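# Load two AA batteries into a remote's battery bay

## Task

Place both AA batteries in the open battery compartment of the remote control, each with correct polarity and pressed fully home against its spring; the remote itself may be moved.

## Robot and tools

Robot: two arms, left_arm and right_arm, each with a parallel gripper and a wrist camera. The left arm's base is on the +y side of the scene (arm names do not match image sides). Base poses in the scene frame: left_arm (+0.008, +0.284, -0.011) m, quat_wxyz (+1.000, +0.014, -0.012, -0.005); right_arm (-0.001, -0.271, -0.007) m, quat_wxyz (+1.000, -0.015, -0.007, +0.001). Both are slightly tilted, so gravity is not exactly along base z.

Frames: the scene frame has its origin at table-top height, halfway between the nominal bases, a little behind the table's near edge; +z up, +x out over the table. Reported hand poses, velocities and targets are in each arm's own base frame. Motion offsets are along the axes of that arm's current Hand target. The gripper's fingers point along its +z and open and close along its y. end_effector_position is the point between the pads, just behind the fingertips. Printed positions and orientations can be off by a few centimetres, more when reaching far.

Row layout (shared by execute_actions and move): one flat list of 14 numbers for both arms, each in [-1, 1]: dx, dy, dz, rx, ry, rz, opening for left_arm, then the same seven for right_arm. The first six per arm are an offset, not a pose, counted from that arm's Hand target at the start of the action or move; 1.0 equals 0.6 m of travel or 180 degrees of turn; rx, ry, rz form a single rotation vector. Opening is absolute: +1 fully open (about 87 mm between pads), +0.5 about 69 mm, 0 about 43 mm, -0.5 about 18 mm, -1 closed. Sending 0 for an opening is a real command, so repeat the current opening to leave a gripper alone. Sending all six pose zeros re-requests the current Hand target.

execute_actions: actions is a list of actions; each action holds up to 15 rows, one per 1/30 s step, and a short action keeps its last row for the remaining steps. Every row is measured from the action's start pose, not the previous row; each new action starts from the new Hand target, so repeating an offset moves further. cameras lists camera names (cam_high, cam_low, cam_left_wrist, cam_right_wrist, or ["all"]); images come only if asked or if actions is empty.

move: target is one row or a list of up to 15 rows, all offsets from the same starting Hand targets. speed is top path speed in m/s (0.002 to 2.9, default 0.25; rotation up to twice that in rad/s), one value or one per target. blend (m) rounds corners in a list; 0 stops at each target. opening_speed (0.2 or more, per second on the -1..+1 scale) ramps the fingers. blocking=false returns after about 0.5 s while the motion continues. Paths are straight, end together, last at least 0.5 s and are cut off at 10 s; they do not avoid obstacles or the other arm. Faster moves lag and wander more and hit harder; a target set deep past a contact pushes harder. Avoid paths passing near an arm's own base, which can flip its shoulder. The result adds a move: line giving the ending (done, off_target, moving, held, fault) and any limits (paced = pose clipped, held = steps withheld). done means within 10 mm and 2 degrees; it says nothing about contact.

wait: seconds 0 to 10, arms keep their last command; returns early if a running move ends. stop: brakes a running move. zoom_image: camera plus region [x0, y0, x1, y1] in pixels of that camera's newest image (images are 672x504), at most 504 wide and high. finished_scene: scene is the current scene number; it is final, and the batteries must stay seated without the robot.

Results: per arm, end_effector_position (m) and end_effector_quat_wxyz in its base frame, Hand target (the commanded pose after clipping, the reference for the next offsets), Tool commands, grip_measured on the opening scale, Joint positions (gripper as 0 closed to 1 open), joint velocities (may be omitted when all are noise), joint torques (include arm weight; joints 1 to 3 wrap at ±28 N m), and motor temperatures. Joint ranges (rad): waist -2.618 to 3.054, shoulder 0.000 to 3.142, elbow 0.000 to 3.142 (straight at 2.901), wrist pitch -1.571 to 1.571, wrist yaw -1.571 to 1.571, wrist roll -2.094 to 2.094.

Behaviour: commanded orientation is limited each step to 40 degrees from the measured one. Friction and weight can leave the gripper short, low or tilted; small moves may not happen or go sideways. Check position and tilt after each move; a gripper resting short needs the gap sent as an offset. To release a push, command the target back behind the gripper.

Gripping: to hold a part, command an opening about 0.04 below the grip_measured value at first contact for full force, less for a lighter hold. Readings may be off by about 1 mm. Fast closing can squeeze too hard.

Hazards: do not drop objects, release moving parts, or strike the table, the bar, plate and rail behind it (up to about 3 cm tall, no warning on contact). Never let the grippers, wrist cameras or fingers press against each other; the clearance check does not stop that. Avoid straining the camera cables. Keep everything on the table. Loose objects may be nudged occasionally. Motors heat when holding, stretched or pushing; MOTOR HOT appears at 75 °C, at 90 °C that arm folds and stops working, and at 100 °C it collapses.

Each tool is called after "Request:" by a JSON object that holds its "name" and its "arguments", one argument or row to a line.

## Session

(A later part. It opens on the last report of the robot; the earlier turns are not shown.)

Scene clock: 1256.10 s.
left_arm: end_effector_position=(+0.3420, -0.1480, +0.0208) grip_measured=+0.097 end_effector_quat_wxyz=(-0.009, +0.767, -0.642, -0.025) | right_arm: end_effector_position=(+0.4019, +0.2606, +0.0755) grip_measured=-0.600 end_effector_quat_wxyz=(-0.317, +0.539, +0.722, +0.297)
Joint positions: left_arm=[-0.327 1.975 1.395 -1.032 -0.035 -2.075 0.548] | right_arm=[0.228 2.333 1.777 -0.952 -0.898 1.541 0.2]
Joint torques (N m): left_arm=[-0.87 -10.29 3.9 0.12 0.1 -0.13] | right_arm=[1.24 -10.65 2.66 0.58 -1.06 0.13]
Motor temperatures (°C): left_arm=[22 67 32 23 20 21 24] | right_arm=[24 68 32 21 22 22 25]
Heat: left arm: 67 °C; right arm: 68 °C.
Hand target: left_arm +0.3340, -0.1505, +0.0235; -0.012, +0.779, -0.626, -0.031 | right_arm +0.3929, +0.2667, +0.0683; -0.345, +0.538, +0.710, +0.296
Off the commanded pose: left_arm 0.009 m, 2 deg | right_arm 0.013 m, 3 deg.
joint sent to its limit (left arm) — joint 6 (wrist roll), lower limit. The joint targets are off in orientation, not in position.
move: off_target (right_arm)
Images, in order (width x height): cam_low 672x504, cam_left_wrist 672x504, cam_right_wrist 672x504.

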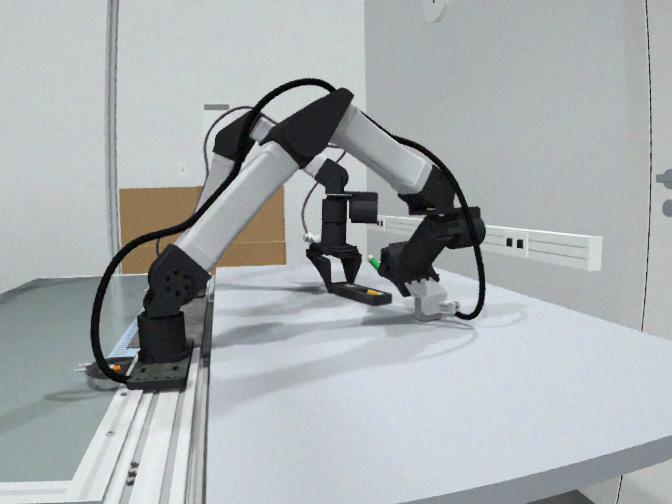

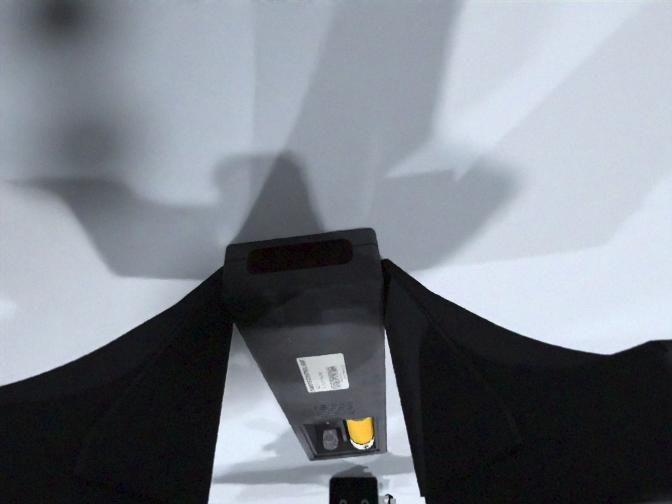

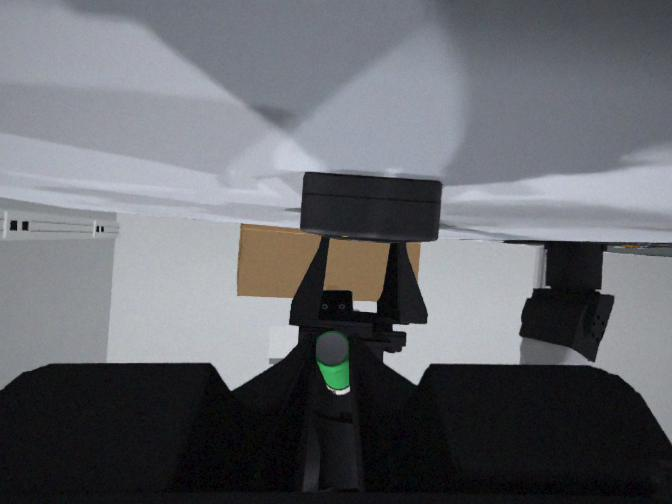

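Request:
{"name": "move", "arguments": {
  "target": [0,0,0,0,0,0,-0.15,0,-0.028,0,0,-0.11,0,-0.72],
  "speed": 0.15,
  "cameras": ["cam_right_wrist","cam_left_wrist","cam_low"]
}}

Request:
{"name": "zoom_image", "arguments": {
  "camera": "cam_right_wrist",
  "region": [220, 150, 500, 430]
}}

Request:
{"name": "zoom_image", "arguments": {
  "camera": "cam_low",
  "region": [290, 200, 490, 340]
}}

Scene clock: 1263.37 s.
left_arm: end_effector_position=(+0.3420, -0.1480, +0.0208) grip_measured=+0.097 end_effector_quat_wxyz=(-0.009, +0.767, -0.642, -0.025) | right_arm: end_effector_position=(+0.3779, +0.2620, +0.0505) grip_measured=-0.600 end_effector_quat_wxyz=(-0.223, +0.580, +0.760, +0.190)
Joint positions: left_arm=[-0.327 1.975 1.395 -1.032 -0.035 -2.075 0.548] | right_arm=[0.315 2.238 1.698 -0.964 -0.59 1.638 0.2]
Joint torques (N m): left_arm=[-0.95 -10.45 3.89 0.11 0.14 -0.07] | right_arm=[0.57 -15.53 4.72 0.31 -0.43 0.2]
Motor temperatures (°C): left_arm=[22 68 32 23 20 21 24] | right_arm=[24 66 32 21 23 22 25]
Heat: left arm: 68 °C; right arm: 66 °C.
Hand target: left_arm +0.3340, -0.1505, +0.0235; -0.012, +0.779, -0.626, -0.031 | right_arm +0.3767, +0.2624, +0.0675; -0.218, +0.581, +0.759, +0.199
Off the commanded pose: left_arm 0.009 m, 2 deg | right_arm 0.017 m, 1 deg.
joint sent to its limit (left arm) — joint 6 (wrist roll), lower limit. The joint targets are off in orientation, not in position.
move: off_target (right_arm)
Images, in order (width x height): cam_low 672x504, cam_left_wrist 672x504, cam_right_wrist 672x504.

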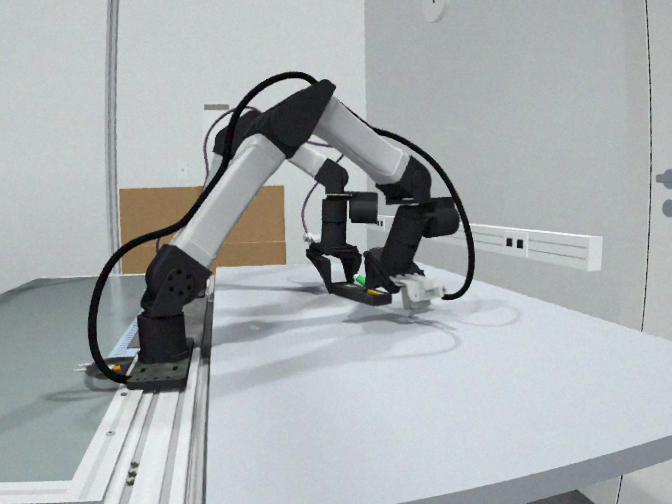

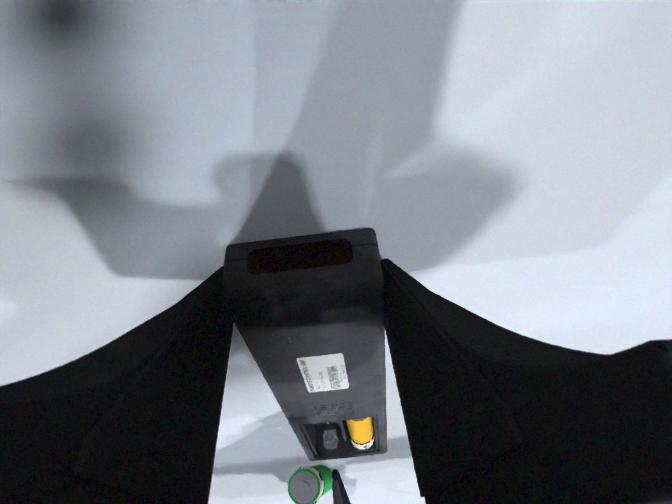

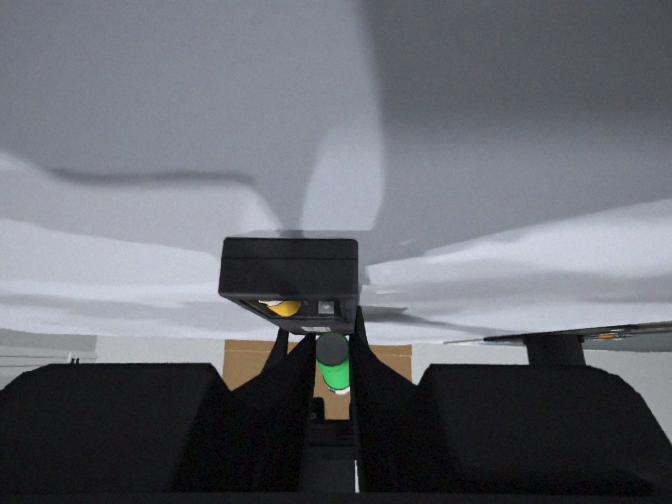

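Scaled by 1.800.

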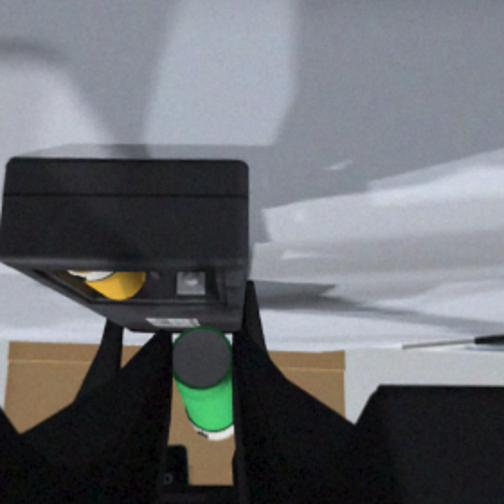

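Scaled by 2.520.

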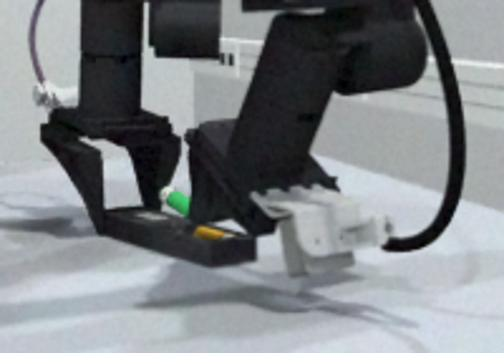

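Request:
{"name": "move", "arguments": {
  "target": [
    [0,0,0,0,0,0,-0.15,-0.012,0.005,0.021,0,0,0,-0.72],
    [0,0,0,0,0,0,-0.15,-0.03,0.005,0.013,0,0,0,-0.72]
  ],
  "speed": 0.06,
  "cameras": ["cam_right_wrist","cam_left_wrist","cam_low"]
}}

Request:
{"name": "zoom_image", "arguments": {
  "camera": "cam_right_wrist",
  "region": [220, 200, 500, 430]
}}

Request:
{"name": "zoom_image", "arguments": {
  "camera": "cam_left_wrist",
  "region": [230, 340, 450, 500]
}}

Scene clock: 1272.57 s.
left_arm: end_effector_position=(+0.3420, -0.1480, +0.0208) grip_measured=+0.097 end_effector_quat_wxyz=(-0.009, +0.767, -0.642, -0.025) | right_arm: end_effector_position=(+0.3820, +0.2574, +0.0485) grip_measured=-0.600 end_effector_quat_wxyz=(-0.217, +0.579, +0.761, +0.196)
Joint positions: left_arm=[-0.327 1.975 1.395 -1.032 -0.035 -2.075 0.548] | right_arm=[0.302 2.238 1.69 -0.946 -0.589 1.627 0.2]
Joint torques (N m): left_arm=[-0.96 -10.24 4.05 0.11 0.16 -0.14] | right_arm=[-0.4 -12.27 4.79 0.43 -0.46 -0.01]
Motor temperatures (°C): left_arm=[22 68 32 23 20 21 24] | right_arm=[24 67 31 21 22 22 25]
Heat: left arm: 68 °C; right arm: 67 °C.
Hand target: left_arm +0.3340, -0.1505, +0.0235; -0.012, +0.779, -0.626, -0.031 | right_arm +0.3830, +0.2532, +0.0512; -0.217, +0.581, +0.759, +0.199
Off the commanded pose: left_arm 0.009 m, 2 deg | right_arm 0.005 m, 1 deg.
joint sent to its limit (left arm) — joint 6 (wrist roll), lower limit. The joint targets are off in orientation, not in position.
move: done
Images, in order (width x height): cam_low 672x504, cam_left_wrist 672x504, cam_right_wrist 672x504.

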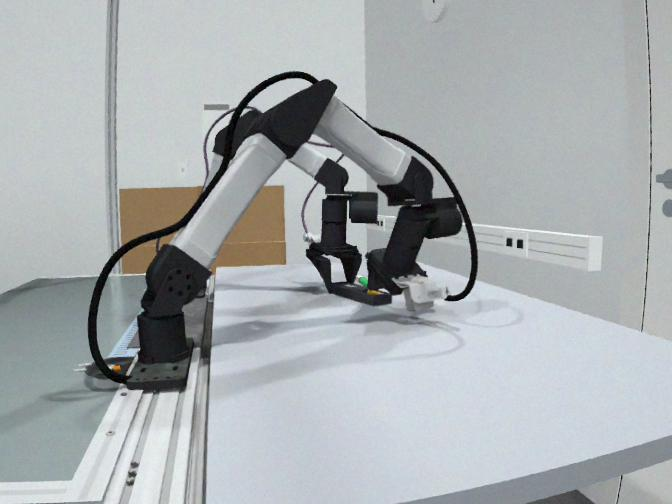

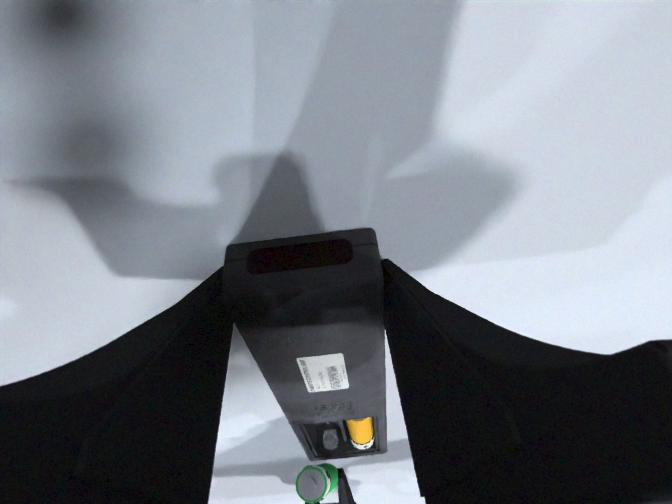

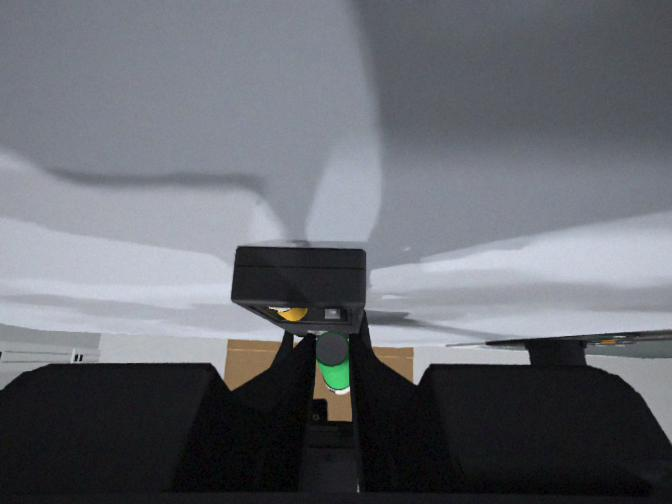

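Scaled by 1.800.

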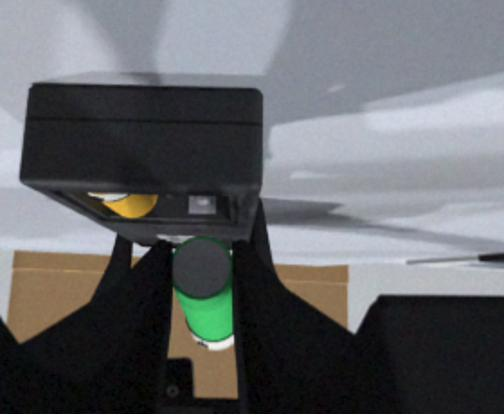

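Scaled by 2.291.

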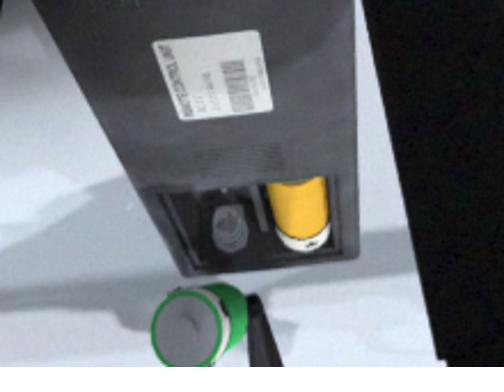

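Request:
{"name": "move", "arguments": {
  "target": [0,0,0,0,0,0,-0.15,-0.006,0.003,0.03,0,0,0,-0.72],
  "speed": 0.06,
  "cameras": ["cam_right_wrist","cam_left_wrist"]
}}

Request:
{"name": "zoom_image", "arguments": {
  "camera": "cam_right_wrist",
  "region": [220, 200, 500, 430]
}}

Request:
{"name": "zoom_image", "arguments": {
  "camera": "cam_left_wrist",
  "region": [230, 340, 450, 500]
}}

Scene clock: 1280.30 s.
left_arm: end_effector_position=(+0.3420, -0.1481, +0.0208) grip_measured=+0.097 end_effector_quat_wxyz=(-0.008, +0.767, -0.642, -0.025) | right_arm: end_effector_position=(+0.3843, +0.2592, +0.0399) grip_measured=-0.600 end_effector_quat_wxyz=(-0.215, +0.577, +0.762, +0.201)
Joint positions: left_arm=[-0.327 1.975 1.395 -1.032 -0.034 -2.075 0.548] | right_arm=[0.304 2.251 1.673 -0.903 -0.592 1.628 0.2]
Joint torques (N m): left_arm=[-1.02 -10.15 4.15 0.15 0.13 -0.09] | right_arm=[0.75 -10.76 4.55 0.66 -0.41 0.2]
Motor temperatures (°C): left_arm=[22 68 32 23 20 21 24] | right_arm=[24 66 31 21 22 22 25]
Heat: left arm: 68 °C; right arm: 66 °C.
Hand target: left_arm +0.3340, -0.1506, +0.0235; -0.012, +0.779, -0.626, -0.031 | right_arm +0.3837, +0.2609, +0.0344; -0.218, +0.581, +0.759, +0.199
Off the commanded pose: left_arm 0.009 m, 2 deg | right_arm 0.006 m, 1 deg.
joint sent to its limit (left arm) — joint 6 (wrist roll), lower limit. The joint targets are off in orientation, not in position.
move: done
Images, in order (width x height): cam_left_wrist 672x504, cam_right_wrist 672x504.

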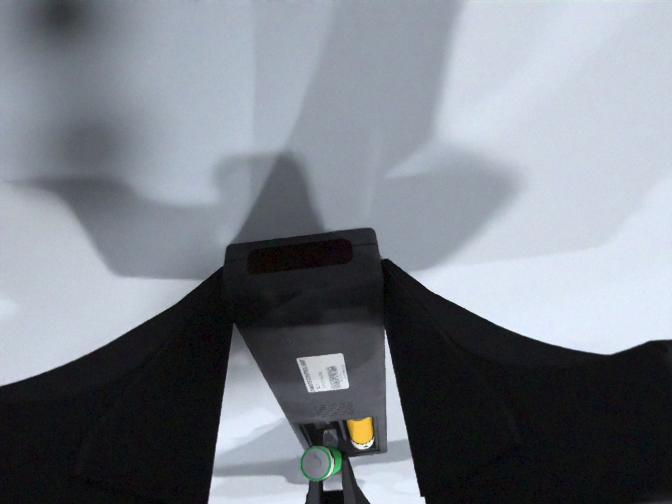

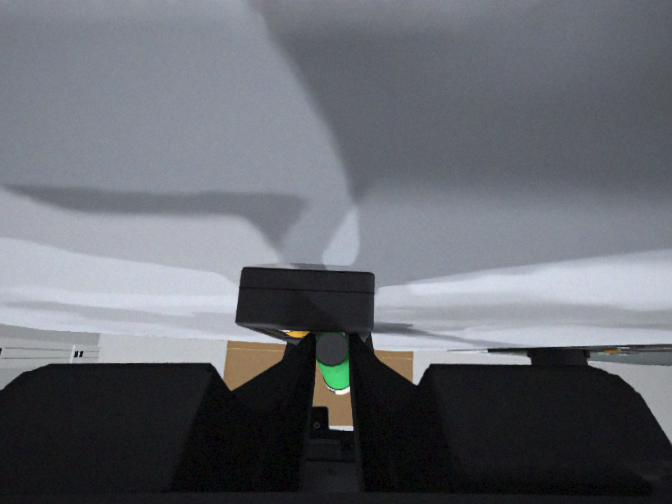

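Scaled by 1.800.

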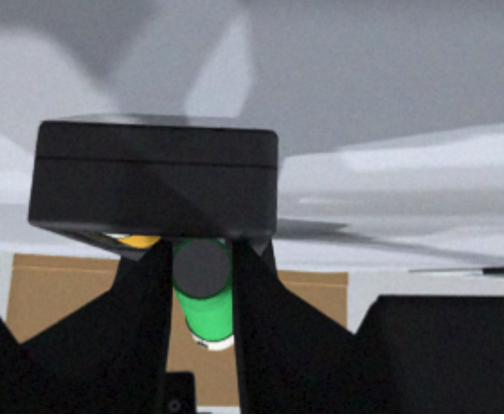

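Scaled by 2.291.

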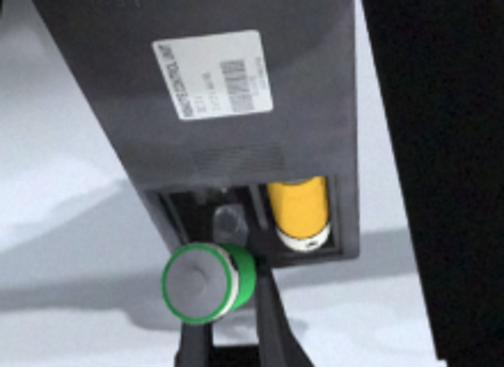

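Request:
{"name": "move", "arguments": {
  "target": [
    [0,0,0,0,0,0,-0.15,0.009,0,0.005,0,0,0,-0.72],
    [0,0,0,0,0,0,-0.15,-0.004,0,0.03,0,0,0,-0.72]
  ],
  "speed": 0.06,
  "cameras": ["cam_right_wrist","cam_left_wrist"]
}}

Request:
{"name": "zoom_image", "arguments": {
  "camera": "cam_right_wrist",
  "region": [220, 200, 500, 430]
}}

Request:
{"name": "zoom_image", "arguments": {
  "camera": "cam_left_wrist",
  "region": [230, 340, 450, 500]
}}

Scene clock: 1285.60 s.
left_arm: end_effector_position=(+0.3420, -0.1482, +0.0209) grip_measured=+0.097 end_effector_quat_wxyz=(-0.008, +0.767, -0.642, -0.025) | right_arm: end_effector_position=(+0.3850, +0.2693, +0.0358) grip_measured=-0.600 end_effector_quat_wxyz=(-0.218, +0.573, +0.760, +0.215)
Joint positions: left_arm=[-0.327 1.975 1.395 -1.032 -0.033 -2.075 0.548] | right_arm=[0.319 2.257 1.652 -0.842 -0.613 1.651 0.2]
Joint torques (N m): left_arm=[-0.65 -10.09 4.01 0.18 0.13 -0.13] | right_arm=[0.98 -9.24 4.03 0.74 -0.15 0.19]
Motor temperatures (°C): left_arm=[22 68 32 23 20 21 24] | right_arm=[24 65 31 21 22 22 25]
Heat: left arm: 68 °C; right arm: 65 °C.
Hand target: left_arm +0.3340, -0.1506, +0.0235; -0.012, +0.779, -0.626, -0.031 | right_arm +0.3825, +0.2689, +0.0182; -0.218, +0.581, +0.759, +0.199
Off the commanded pose: left_arm 0.009 m, 2 deg | right_arm 0.018 m, 2 deg.
joint sent to its limit (left arm) — joint 6 (wrist roll), lower limit. The joint targets are off in orientation, not in position.
move: off_target (right_arm)
Images, in order (width x height): cam_left_wrist 672x504, cam_right_wrist 672x504.

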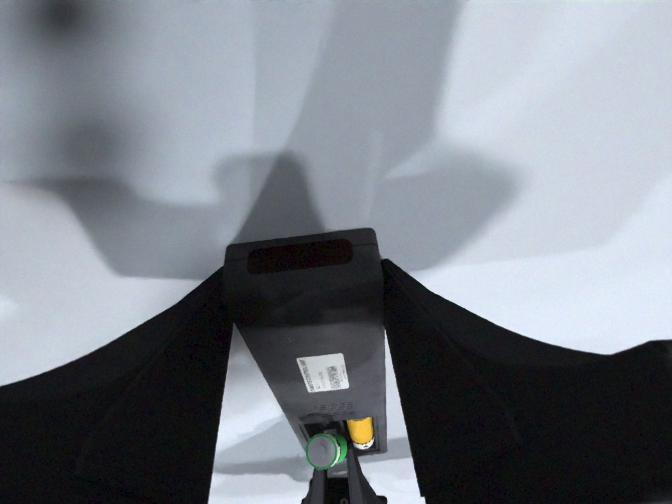

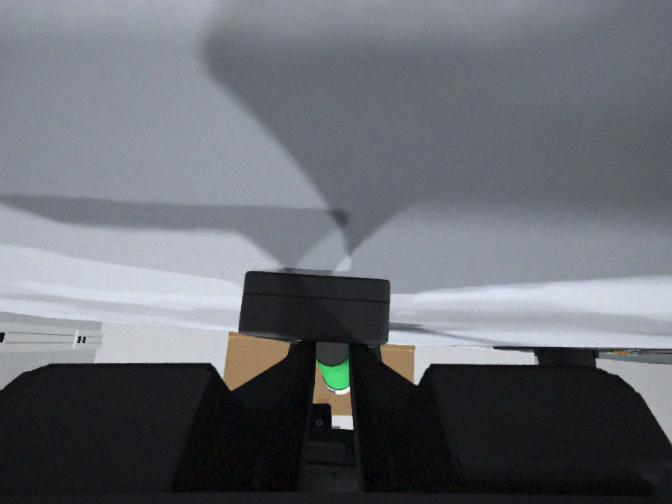

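Scaled by 1.800.

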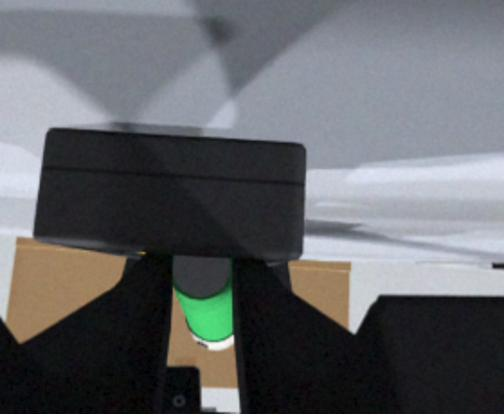

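Scaled by 2.291.

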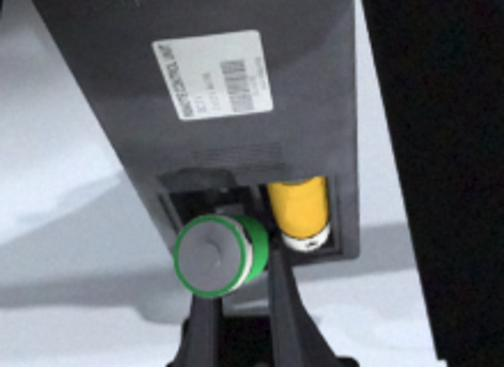

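Request:
{"name": "move", "arguments": {
  "target": [
    [0.006,-0.009,-0.025,0,0,0,-0.15,0.006,-0.009,-0.02,0,0,0,-0.72],
    [0,0,0,0,0,0,-0.15,0,-0.009,0.008,0,0,0,-0.72]
  ],
  "speed": 0.06,
  "cameras": ["cam_right_wrist","cam_left_wrist"]
}}

Request:
{"name": "zoom_image", "arguments": {
  "camera": "cam_right_wrist",
  "region": [220, 200, 500, 430]
}}

Request:
{"name": "zoom_image", "arguments": {
  "camera": "cam_left_wrist",
  "region": [230, 340, 450, 500]
}}

Scene clock: 1291.13 s.
left_arm: end_effector_position=(+0.3405, -0.1478, +0.0207) grip_measured=+0.097 end_effector_quat_wxyz=(-0.007, +0.767, -0.642, -0.028) | right_arm: end_effector_position=(+0.3823, +0.2716, +0.0351) grip_measured=-0.600 end_effector_quat_wxyz=(-0.218, +0.572, +0.760, +0.219)
Joint positions: left_arm=[-0.327 1.975 1.394 -1.036 -0.033 -2.075 0.548] | right_arm=[0.325 2.248 1.629 -0.819 -0.616 1.657 0.2]
Joint torques (N m): left_arm=[-0.91 -10.24 3.97 0.11 0.12 -0.13] | right_arm=[1.06 -9.37 2.62 0.88 -0.11 0.2]
Motor temperatures (°C): left_arm=[22 68 32 23 20 21 24] | right_arm=[24 64 31 21 22 22 25]
Heat: left arm: 68 °C; right arm: 64 °C.
Hand target: left_arm +0.3339, -0.1506, +0.0235; -0.012, +0.779, -0.626, -0.032 | right_arm +0.3769, +0.2703, +0.0139; -0.218, +0.581, +0.759, +0.199
Off the commanded pose: left_arm 0.008 m, 2 deg | right_arm 0.022 m, 2 deg.
joint sent to its limit (left arm) — joint 6 (wrist roll), lower limit. The joint targets are off in orientation, not in position.
move: off_target (right_arm)
Images, in order (width x height): cam_left_wrist 672x504, cam_right_wrist 672x504.

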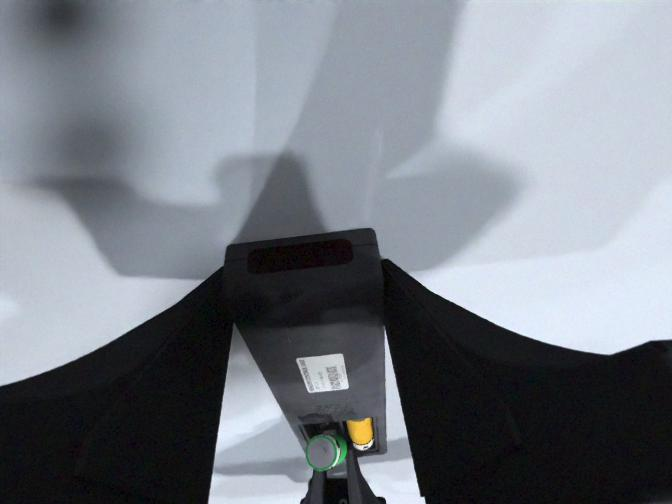

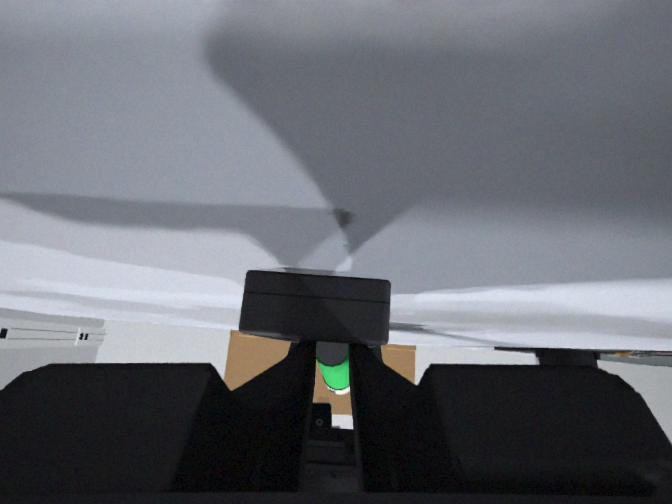

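Scaled by 1.800.

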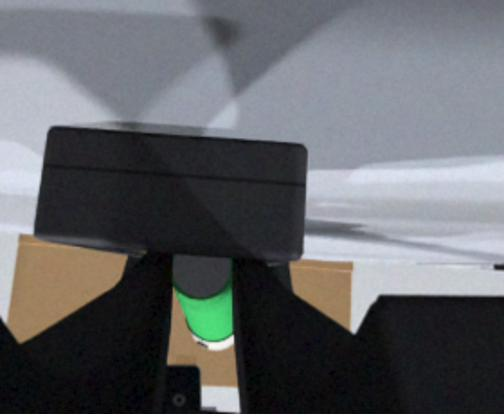

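Scaled by 2.291.

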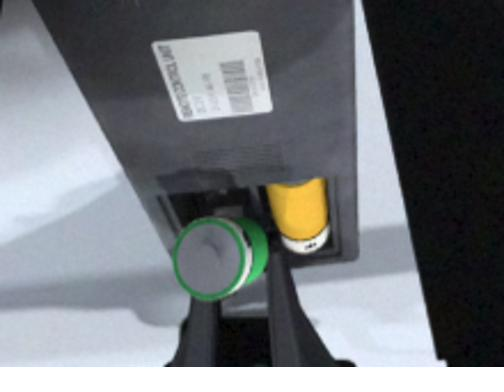

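Request:
{"name": "move", "arguments": {
  "target": [0,0,0,0,0,0,-0.15,-0.05,0,-0.03,0,0,0,-0.72],
  "speed": 0.06,
  "cameras": ["cam_right_wrist","cam_left_wrist"]
}}

Request:
{"name": "zoom_image", "arguments": {
  "camera": "cam_left_wrist",
  "region": [230, 340, 450, 500]
}}

Scene clock: 1295.37 s.
left_arm: end_effector_position=(+0.3406, -0.1478, +0.0207) grip_measured=+0.096 end_effector_quat_wxyz=(-0.007, +0.767, -0.642, -0.027) | right_arm: end_effector_position=(+0.3857, +0.2572, +0.0370) grip_measured=-0.600 end_effector_quat_wxyz=(-0.222, +0.568, +0.759, +0.225)
Joint positions: left_arm=[-0.327 1.975 1.394 -1.036 -0.033 -2.075 0.548] | right_arm=[0.286 2.248 1.629 -0.84 -0.636 1.609 0.2]
Joint torques (N m): left_arm=[-1.2 -10.36 4.03 0.19 0.05 -0.12] | right_arm=[-2.19 -8.4 3.6 0.43 0.01 -0.32]
Motor temperatures (°C): left_arm=[22 68 32 23 20 21 24] | right_arm=[24 63 30 21 22 22 25]
Heat: left arm: 68 °C; right arm: 63 °C.
Hand target: left_arm +0.3340, -0.1506, +0.0235; -0.012, +0.779, -0.626, -0.031 | right_arm +0.3856, +0.2364, +0.0119; -0.218, +0.581, +0.759, +0.199
Off the commanded pose: left_arm 0.008 m, 2 deg | right_arm 0.033 m, 3 deg.
joint sent to its limit (left arm) — joint 6 (wrist roll), lower limit. The joint targets are off in orientation, not in position.
move: off_target (right_arm)
Images, in order (width x height): cam_left_wrist 672x504, cam_right_wrist 672x504.

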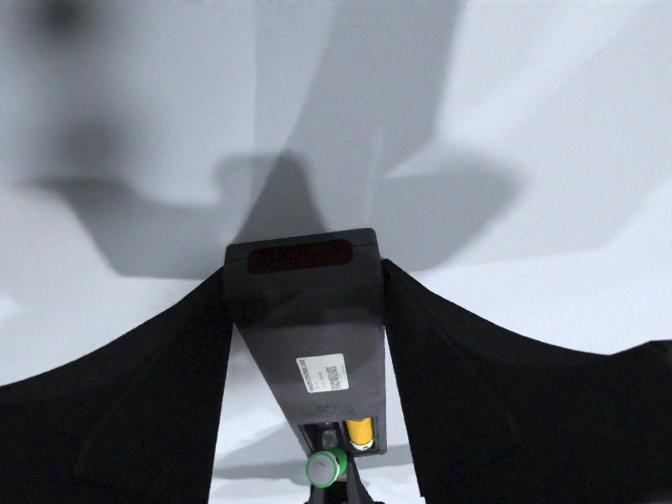

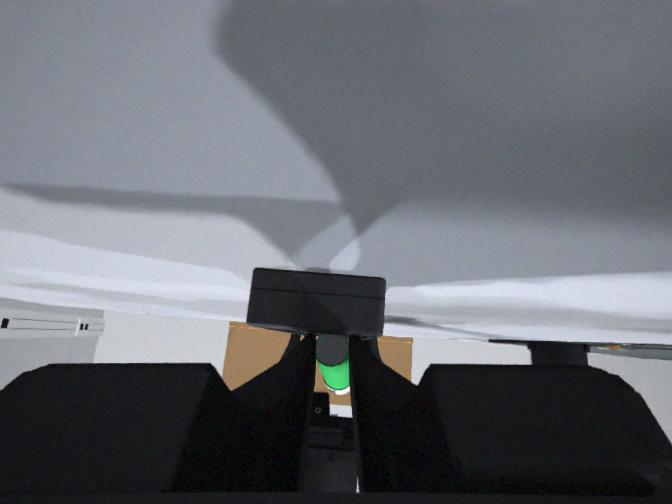

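Scaled by 2.291.

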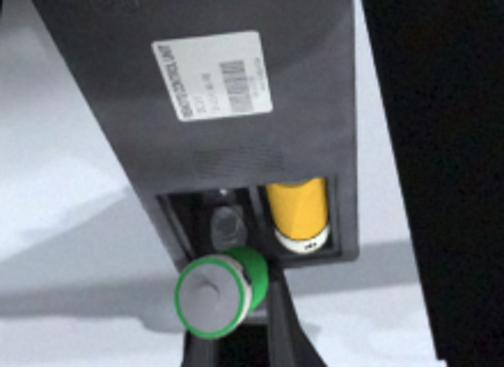

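Request:
{"name": "move", "arguments": {
  "target": [0,0,0,0,0,0,-0.15,0,0,0,0,-0.13,0,-0.72],
  "speed": 0.3,
  "cameras": ["cam_right_wrist","cam_left_wrist"]
}}

Request:
{"name": "zoom_image", "arguments": {
  "camera": "cam_left_wrist",
  "region": [230, 340, 450, 500]
}}

Request:
{"name": "zoom_image", "arguments": {
  "camera": "cam_right_wrist",
  "region": [220, 220, 460, 420]
}}

Scene clock: 1302.93 s.
left_arm: end_effector_position=(+0.3406, -0.1478, +0.0207) grip_measured=+0.096 end_effector_quat_wxyz=(-0.007, +0.767, -0.642, -0.027) | right_arm: end_effector_position=(+0.3857, +0.2586, +0.0347) grip_measured=-0.600 end_effector_quat_wxyz=(-0.096, +0.592, +0.789, +0.134)
Joint positions: left_arm=[-0.327 1.975 1.394 -1.036 -0.033 -2.075 0.548] | right_arm=[0.392 2.198 1.693 -0.928 -0.301 1.702 0.2]
Joint torques (N m): left_arm=[-1.14 -10.32 4.11 0.19 0.13 -0.1] | right_arm=[0.14 -9.4 5.03 0.19 1.11 0.14]
Motor temperatures (°C): left_arm=[22 68 32 23 20 21 24] | right_arm=[24 61 30 21 22 22 25]
Heat: left arm: 68 °C; right arm: 61 °C.
Hand target: left_arm +0.3340, -0.1506, +0.0235; -0.012, +0.779, -0.626, -0.031 | right_arm +0.3855, +0.2365, +0.0119; -0.059, +0.609, +0.787, +0.077
Off the commanded pose: left_arm 0.008 m, 2 deg | right_arm 0.032 m, 8 deg.
joint sent to its limit (left arm) — joint 6 (wrist roll), lower limit. The joint targets are off in orientation, not in position.
move: off_target (right_arm)
Images, in order (width x height): cam_left_wrist 672x504, cam_right_wrist 672x504.

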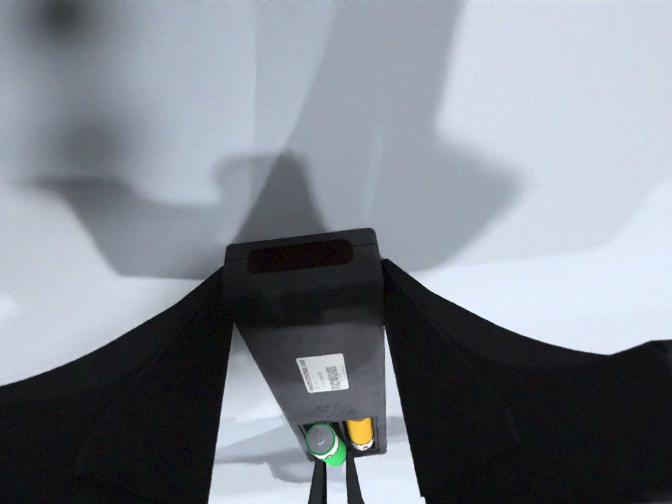

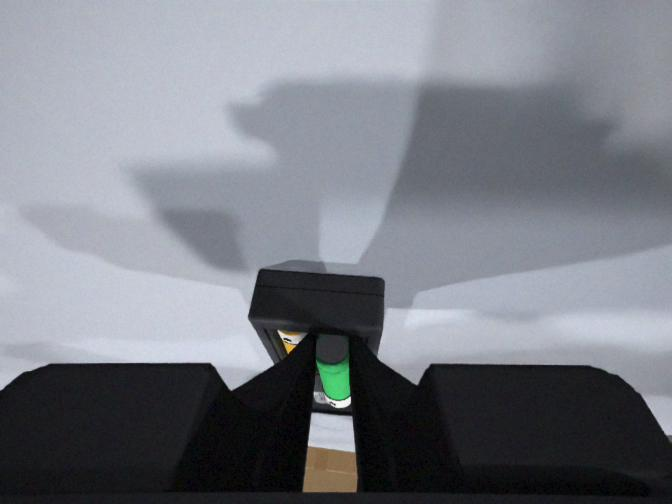

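Scaled by 2.291.

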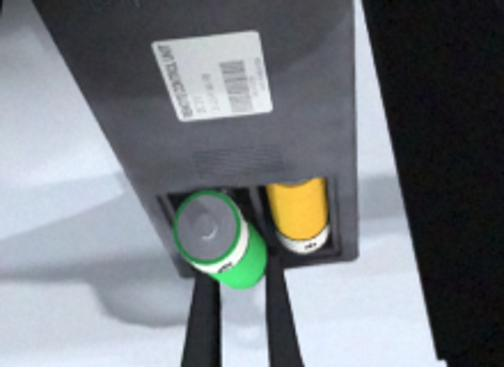

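Scaled by 2.100.

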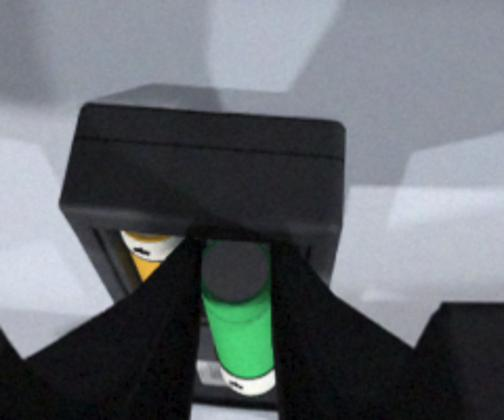

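Request:
{"name": "move", "arguments": {
  "target": [0,0,0,0,0,0,-0.15,-0.03,0,0,0,-0.07,0,-0.72],
  "speed": 0.2,
  "cameras": ["cam_right_wrist","cam_left_wrist","cam_low"]
}}

Request:
{"name": "zoom_image", "arguments": {
  "camera": "cam_left_wrist",
  "region": [230, 340, 450, 500]
}}

Request:
{"name": "zoom_image", "arguments": {
  "camera": "cam_right_wrist",
  "region": [220, 220, 460, 420]
}}

Request:
{"name": "zoom_image", "arguments": {
  "camera": "cam_low",
  "region": [310, 240, 450, 330]
}}

Scene clock: 1309.53 s.
left_arm: end_effector_position=(+0.3413, -0.1488, +0.0208) grip_measured=+0.096 end_effector_quat_wxyz=(-0.006, +0.767, -0.642, -0.025) | right_arm: end_effector_position=(+0.3875, +0.2568, +0.0338) grip_measured=-0.600 end_effector_quat_wxyz=(-0.021, +0.595, +0.799, +0.085)
Joint positions: left_arm=[-0.327 1.975 1.394 -1.032 -0.029 -2.075 0.548] | right_arm=[0.454 2.198 1.748 -0.988 -0.115 1.742 0.2]
Joint torques (N m): left_arm=[-0.9 -10.33 4.11 0.15 0.13 -0.11] | right_arm=[-0.99 -8.84 4.94 -0.02 1.57 0.14]
Motor temperatures (°C): left_arm=[22 68 32 23 20 21 24] | right_arm=[24 60 30 21 23 22 25]
Heat: left arm: 68 °C; right arm: 60 °C.
Hand target: left_arm +0.3340, -0.1506, +0.0235; -0.012, +0.779, -0.626, -0.031 | right_arm +0.3901, +0.2193, +0.0085; +0.028, +0.614, +0.789, +0.010
Off the commanded pose: left_arm 0.008 m, 3 deg | right_arm 0.045 m, 11 deg.
joint sent to its limit (left arm) — joint 6 (wrist roll), lower limit. The joint targets are off in orientation, not in position.
move: off_target (left_arm, right_arm)
Images, in order (width x height): cam_low 672x504, cam_left_wrist 672x504, cam_right_wrist 672x504.

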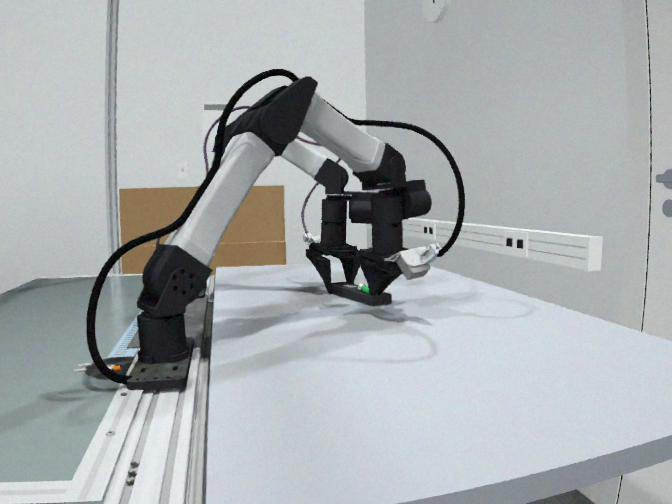

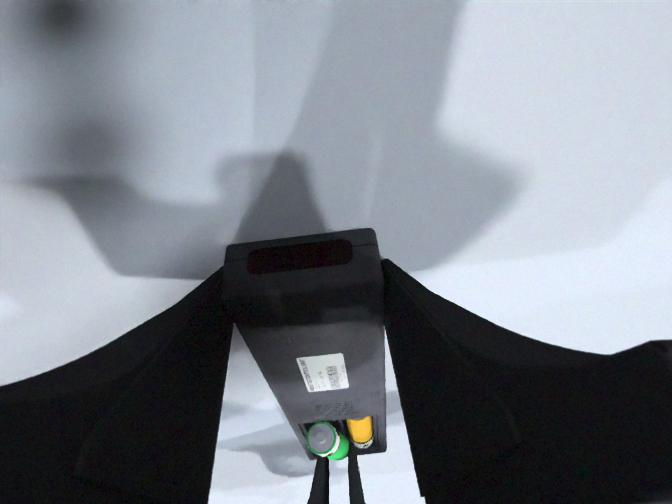

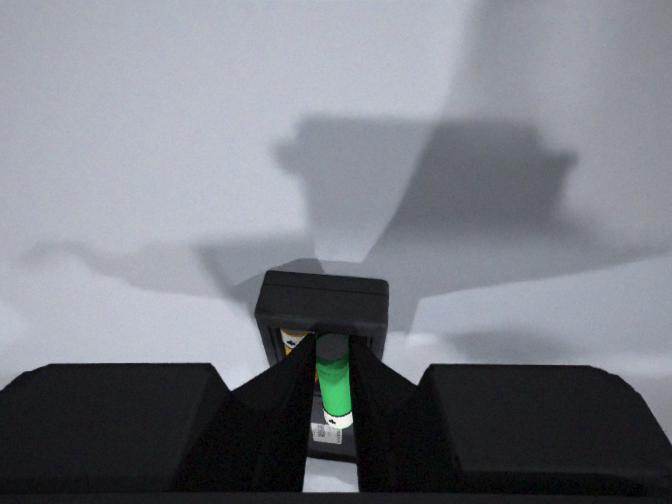

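Scaled by 2.291.

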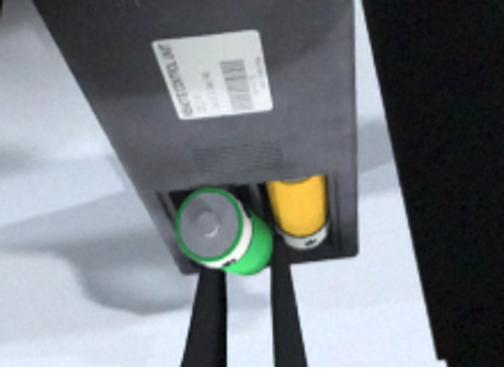

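Scaled by 2.100.

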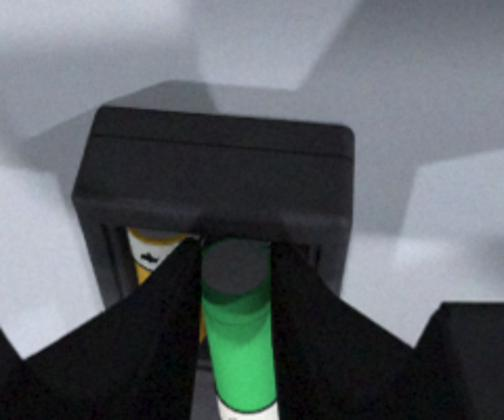

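Scaled by 3.600.

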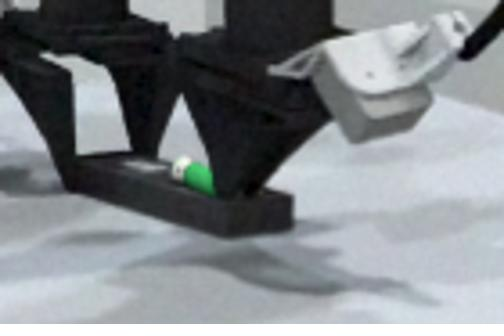

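Request:
{"name": "move", "arguments": {
  "target": [
    [0,0,0,0,0,0,-0.15,0.052,0.008,-0.035,0,0.03,0,-0.72],
    [0,0,0,0,0,0,-0.15,0.052,0.008,-0.035,0,0.03,0,-0.5],
    [0,0,0,0,0,0,-0.15,0.052,0.008,-0.13,0,0.03,0,-0.5]
  ],
  "speed": 0.15,
  "opening_speed": 0.5,
  "cameras": ["cam_right_wrist","cam_left_wrist"]
}}

Request:
{"name": "zoom_image", "arguments": {
  "camera": "cam_left_wrist",
  "region": [230, 340, 450, 500]
}}

Request:
{"name": "zoom_image", "arguments": {
  "camera": "cam_right_wrist",
  "region": [220, 220, 460, 420]
}}

Scene clock: 1320.10 s.
left_arm: end_effector_position=(+0.3409, -0.1498, +0.0209) grip_measured=+0.096 end_effector_quat_wxyz=(-0.005, +0.766, -0.642, -0.025) | right_arm: end_effector_position=(+0.3777, +0.2498, +0.0742) grip_measured=-0.500 end_effector_quat_wxyz=(-0.019, +0.609, +0.792, +0.028)
Joint positions: left_arm=[-0.329 1.975 1.394 -1.032 -0.027 -2.075 0.548] | right_arm=[0.472 2.224 1.974 -1.286 -0.058 1.784 0.25]
Joint torques (N m): left_arm=[-0.73 -10.26 3.96 0.16 0 -0.11] | right_arm=[0.68 -12.45 7.88 0.24 0.01 0.19]
Motor temperatures (°C): left_arm=[22 68 32 23 20 21 24] | right_arm=[24 59 30 21 23 22 25]
Heat: left arm: 68 °C; right arm: 59 °C.
Hand target: left_arm +0.3340, -0.1506, +0.0235; -0.012, +0.779, -0.626, -0.031 | right_arm +0.3828, +0.2521, +0.0858; -0.009, +0.613, +0.789, +0.039
Off the commanded pose: left_arm 0.007 m, 3 deg | right_arm 0.013 m, 2 deg.
joint sent to its limit (left arm) — joint 6 (wrist roll), lower limit. The joint targets are off in orientation, not in position.
move: off_target (left_arm, right_arm); target 2's new opening was sent with right_arm's hand 0.009 m and 3 deg from that target
Images, in order (width x height): cam_left_wrist 672x504, cam_right_wrist 672x504.

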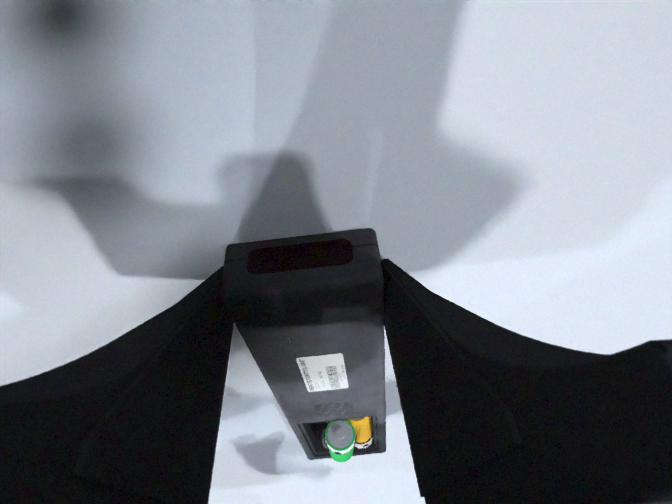

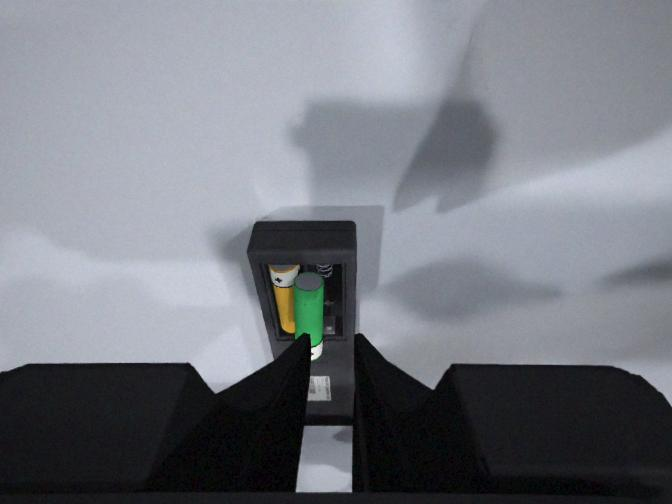

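Scaled by 2.291.

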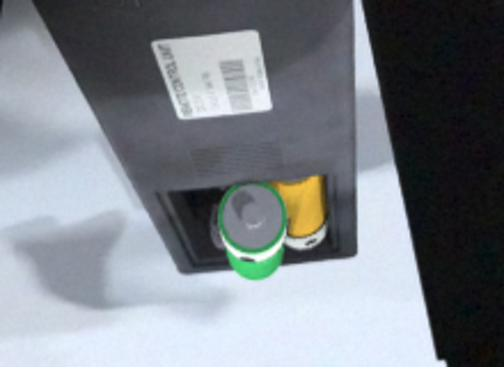

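Scaled by 2.100.

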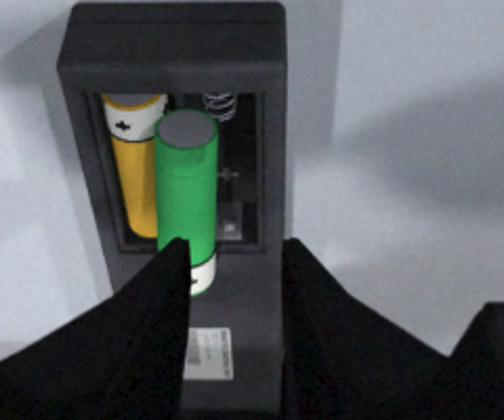

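Request:
{"name": "move", "arguments": {
  "target": [0,0,0,0,0,0,-0.15,0.006,0.02,0.035,0,0,0,-0.4],
  "speed": 0.1,
  "cameras": ["cam_right_wrist"]
}}

Request:
{"name": "zoom_image", "arguments": {
  "camera": "cam_right_wrist",
  "region": [220, 220, 460, 420]
}}

Scene clock: 1330.37 s.
left_arm: end_effector_position=(+0.3409, -0.1498, +0.0209) grip_measured=+0.096 end_effector_quat_wxyz=(-0.005, +0.766, -0.642, -0.025) | right_arm: end_effector_position=(+0.3840, +0.2551, +0.0583) grip_measured=-0.400 end_effector_quat_wxyz=(-0.021, +0.609, +0.792, +0.023)
Joint positions: left_arm=[-0.329 1.975 1.394 -1.032 -0.027 -2.075 0.548] | right_arm=[0.476 2.278 2.001 -1.271 -0.058 1.788 0.3]
Joint torques (N m): left_arm=[-0.76 -10.07 4.01 0.14 0.04 -0.15] | right_arm=[0.65 -11.73 8.1 0.44 0.01 0.19]
Motor temperatures (°C): left_arm=[22 68 32 23 20 21 24] | right_arm=[24 60 31 21 23 22 25]
Heat: left arm: 68 °C; right arm: 60 °C.
Hand target: left_arm +0.3340, -0.1506, +0.0235; -0.012, +0.779, -0.626, -0.031 | right_arm +0.3941, +0.2601, +0.0656; -0.010, +0.613, +0.789, +0.039
Off the commanded pose: left_arm 0.007 m, 3 deg | right_arm 0.013 m, 2 deg.
joint sent to its limit (left arm) — joint 6 (wrist roll), lower limit. The joint targets are off in orientation, not in position.
move: off_target (left_arm, right_arm)
Images, in order (width x height): cam_right_wrist 672x504.

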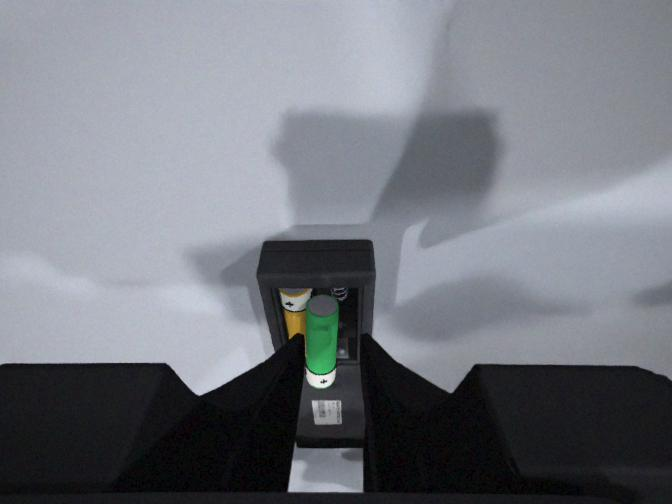

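Scaled by 2.100.

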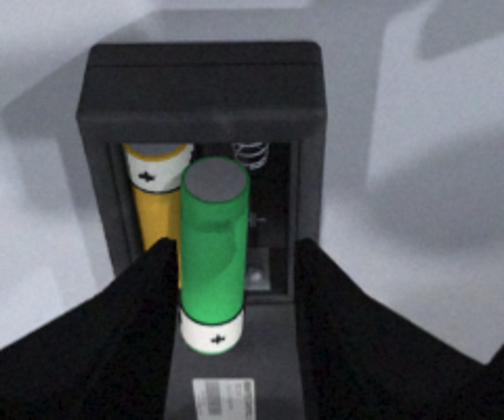

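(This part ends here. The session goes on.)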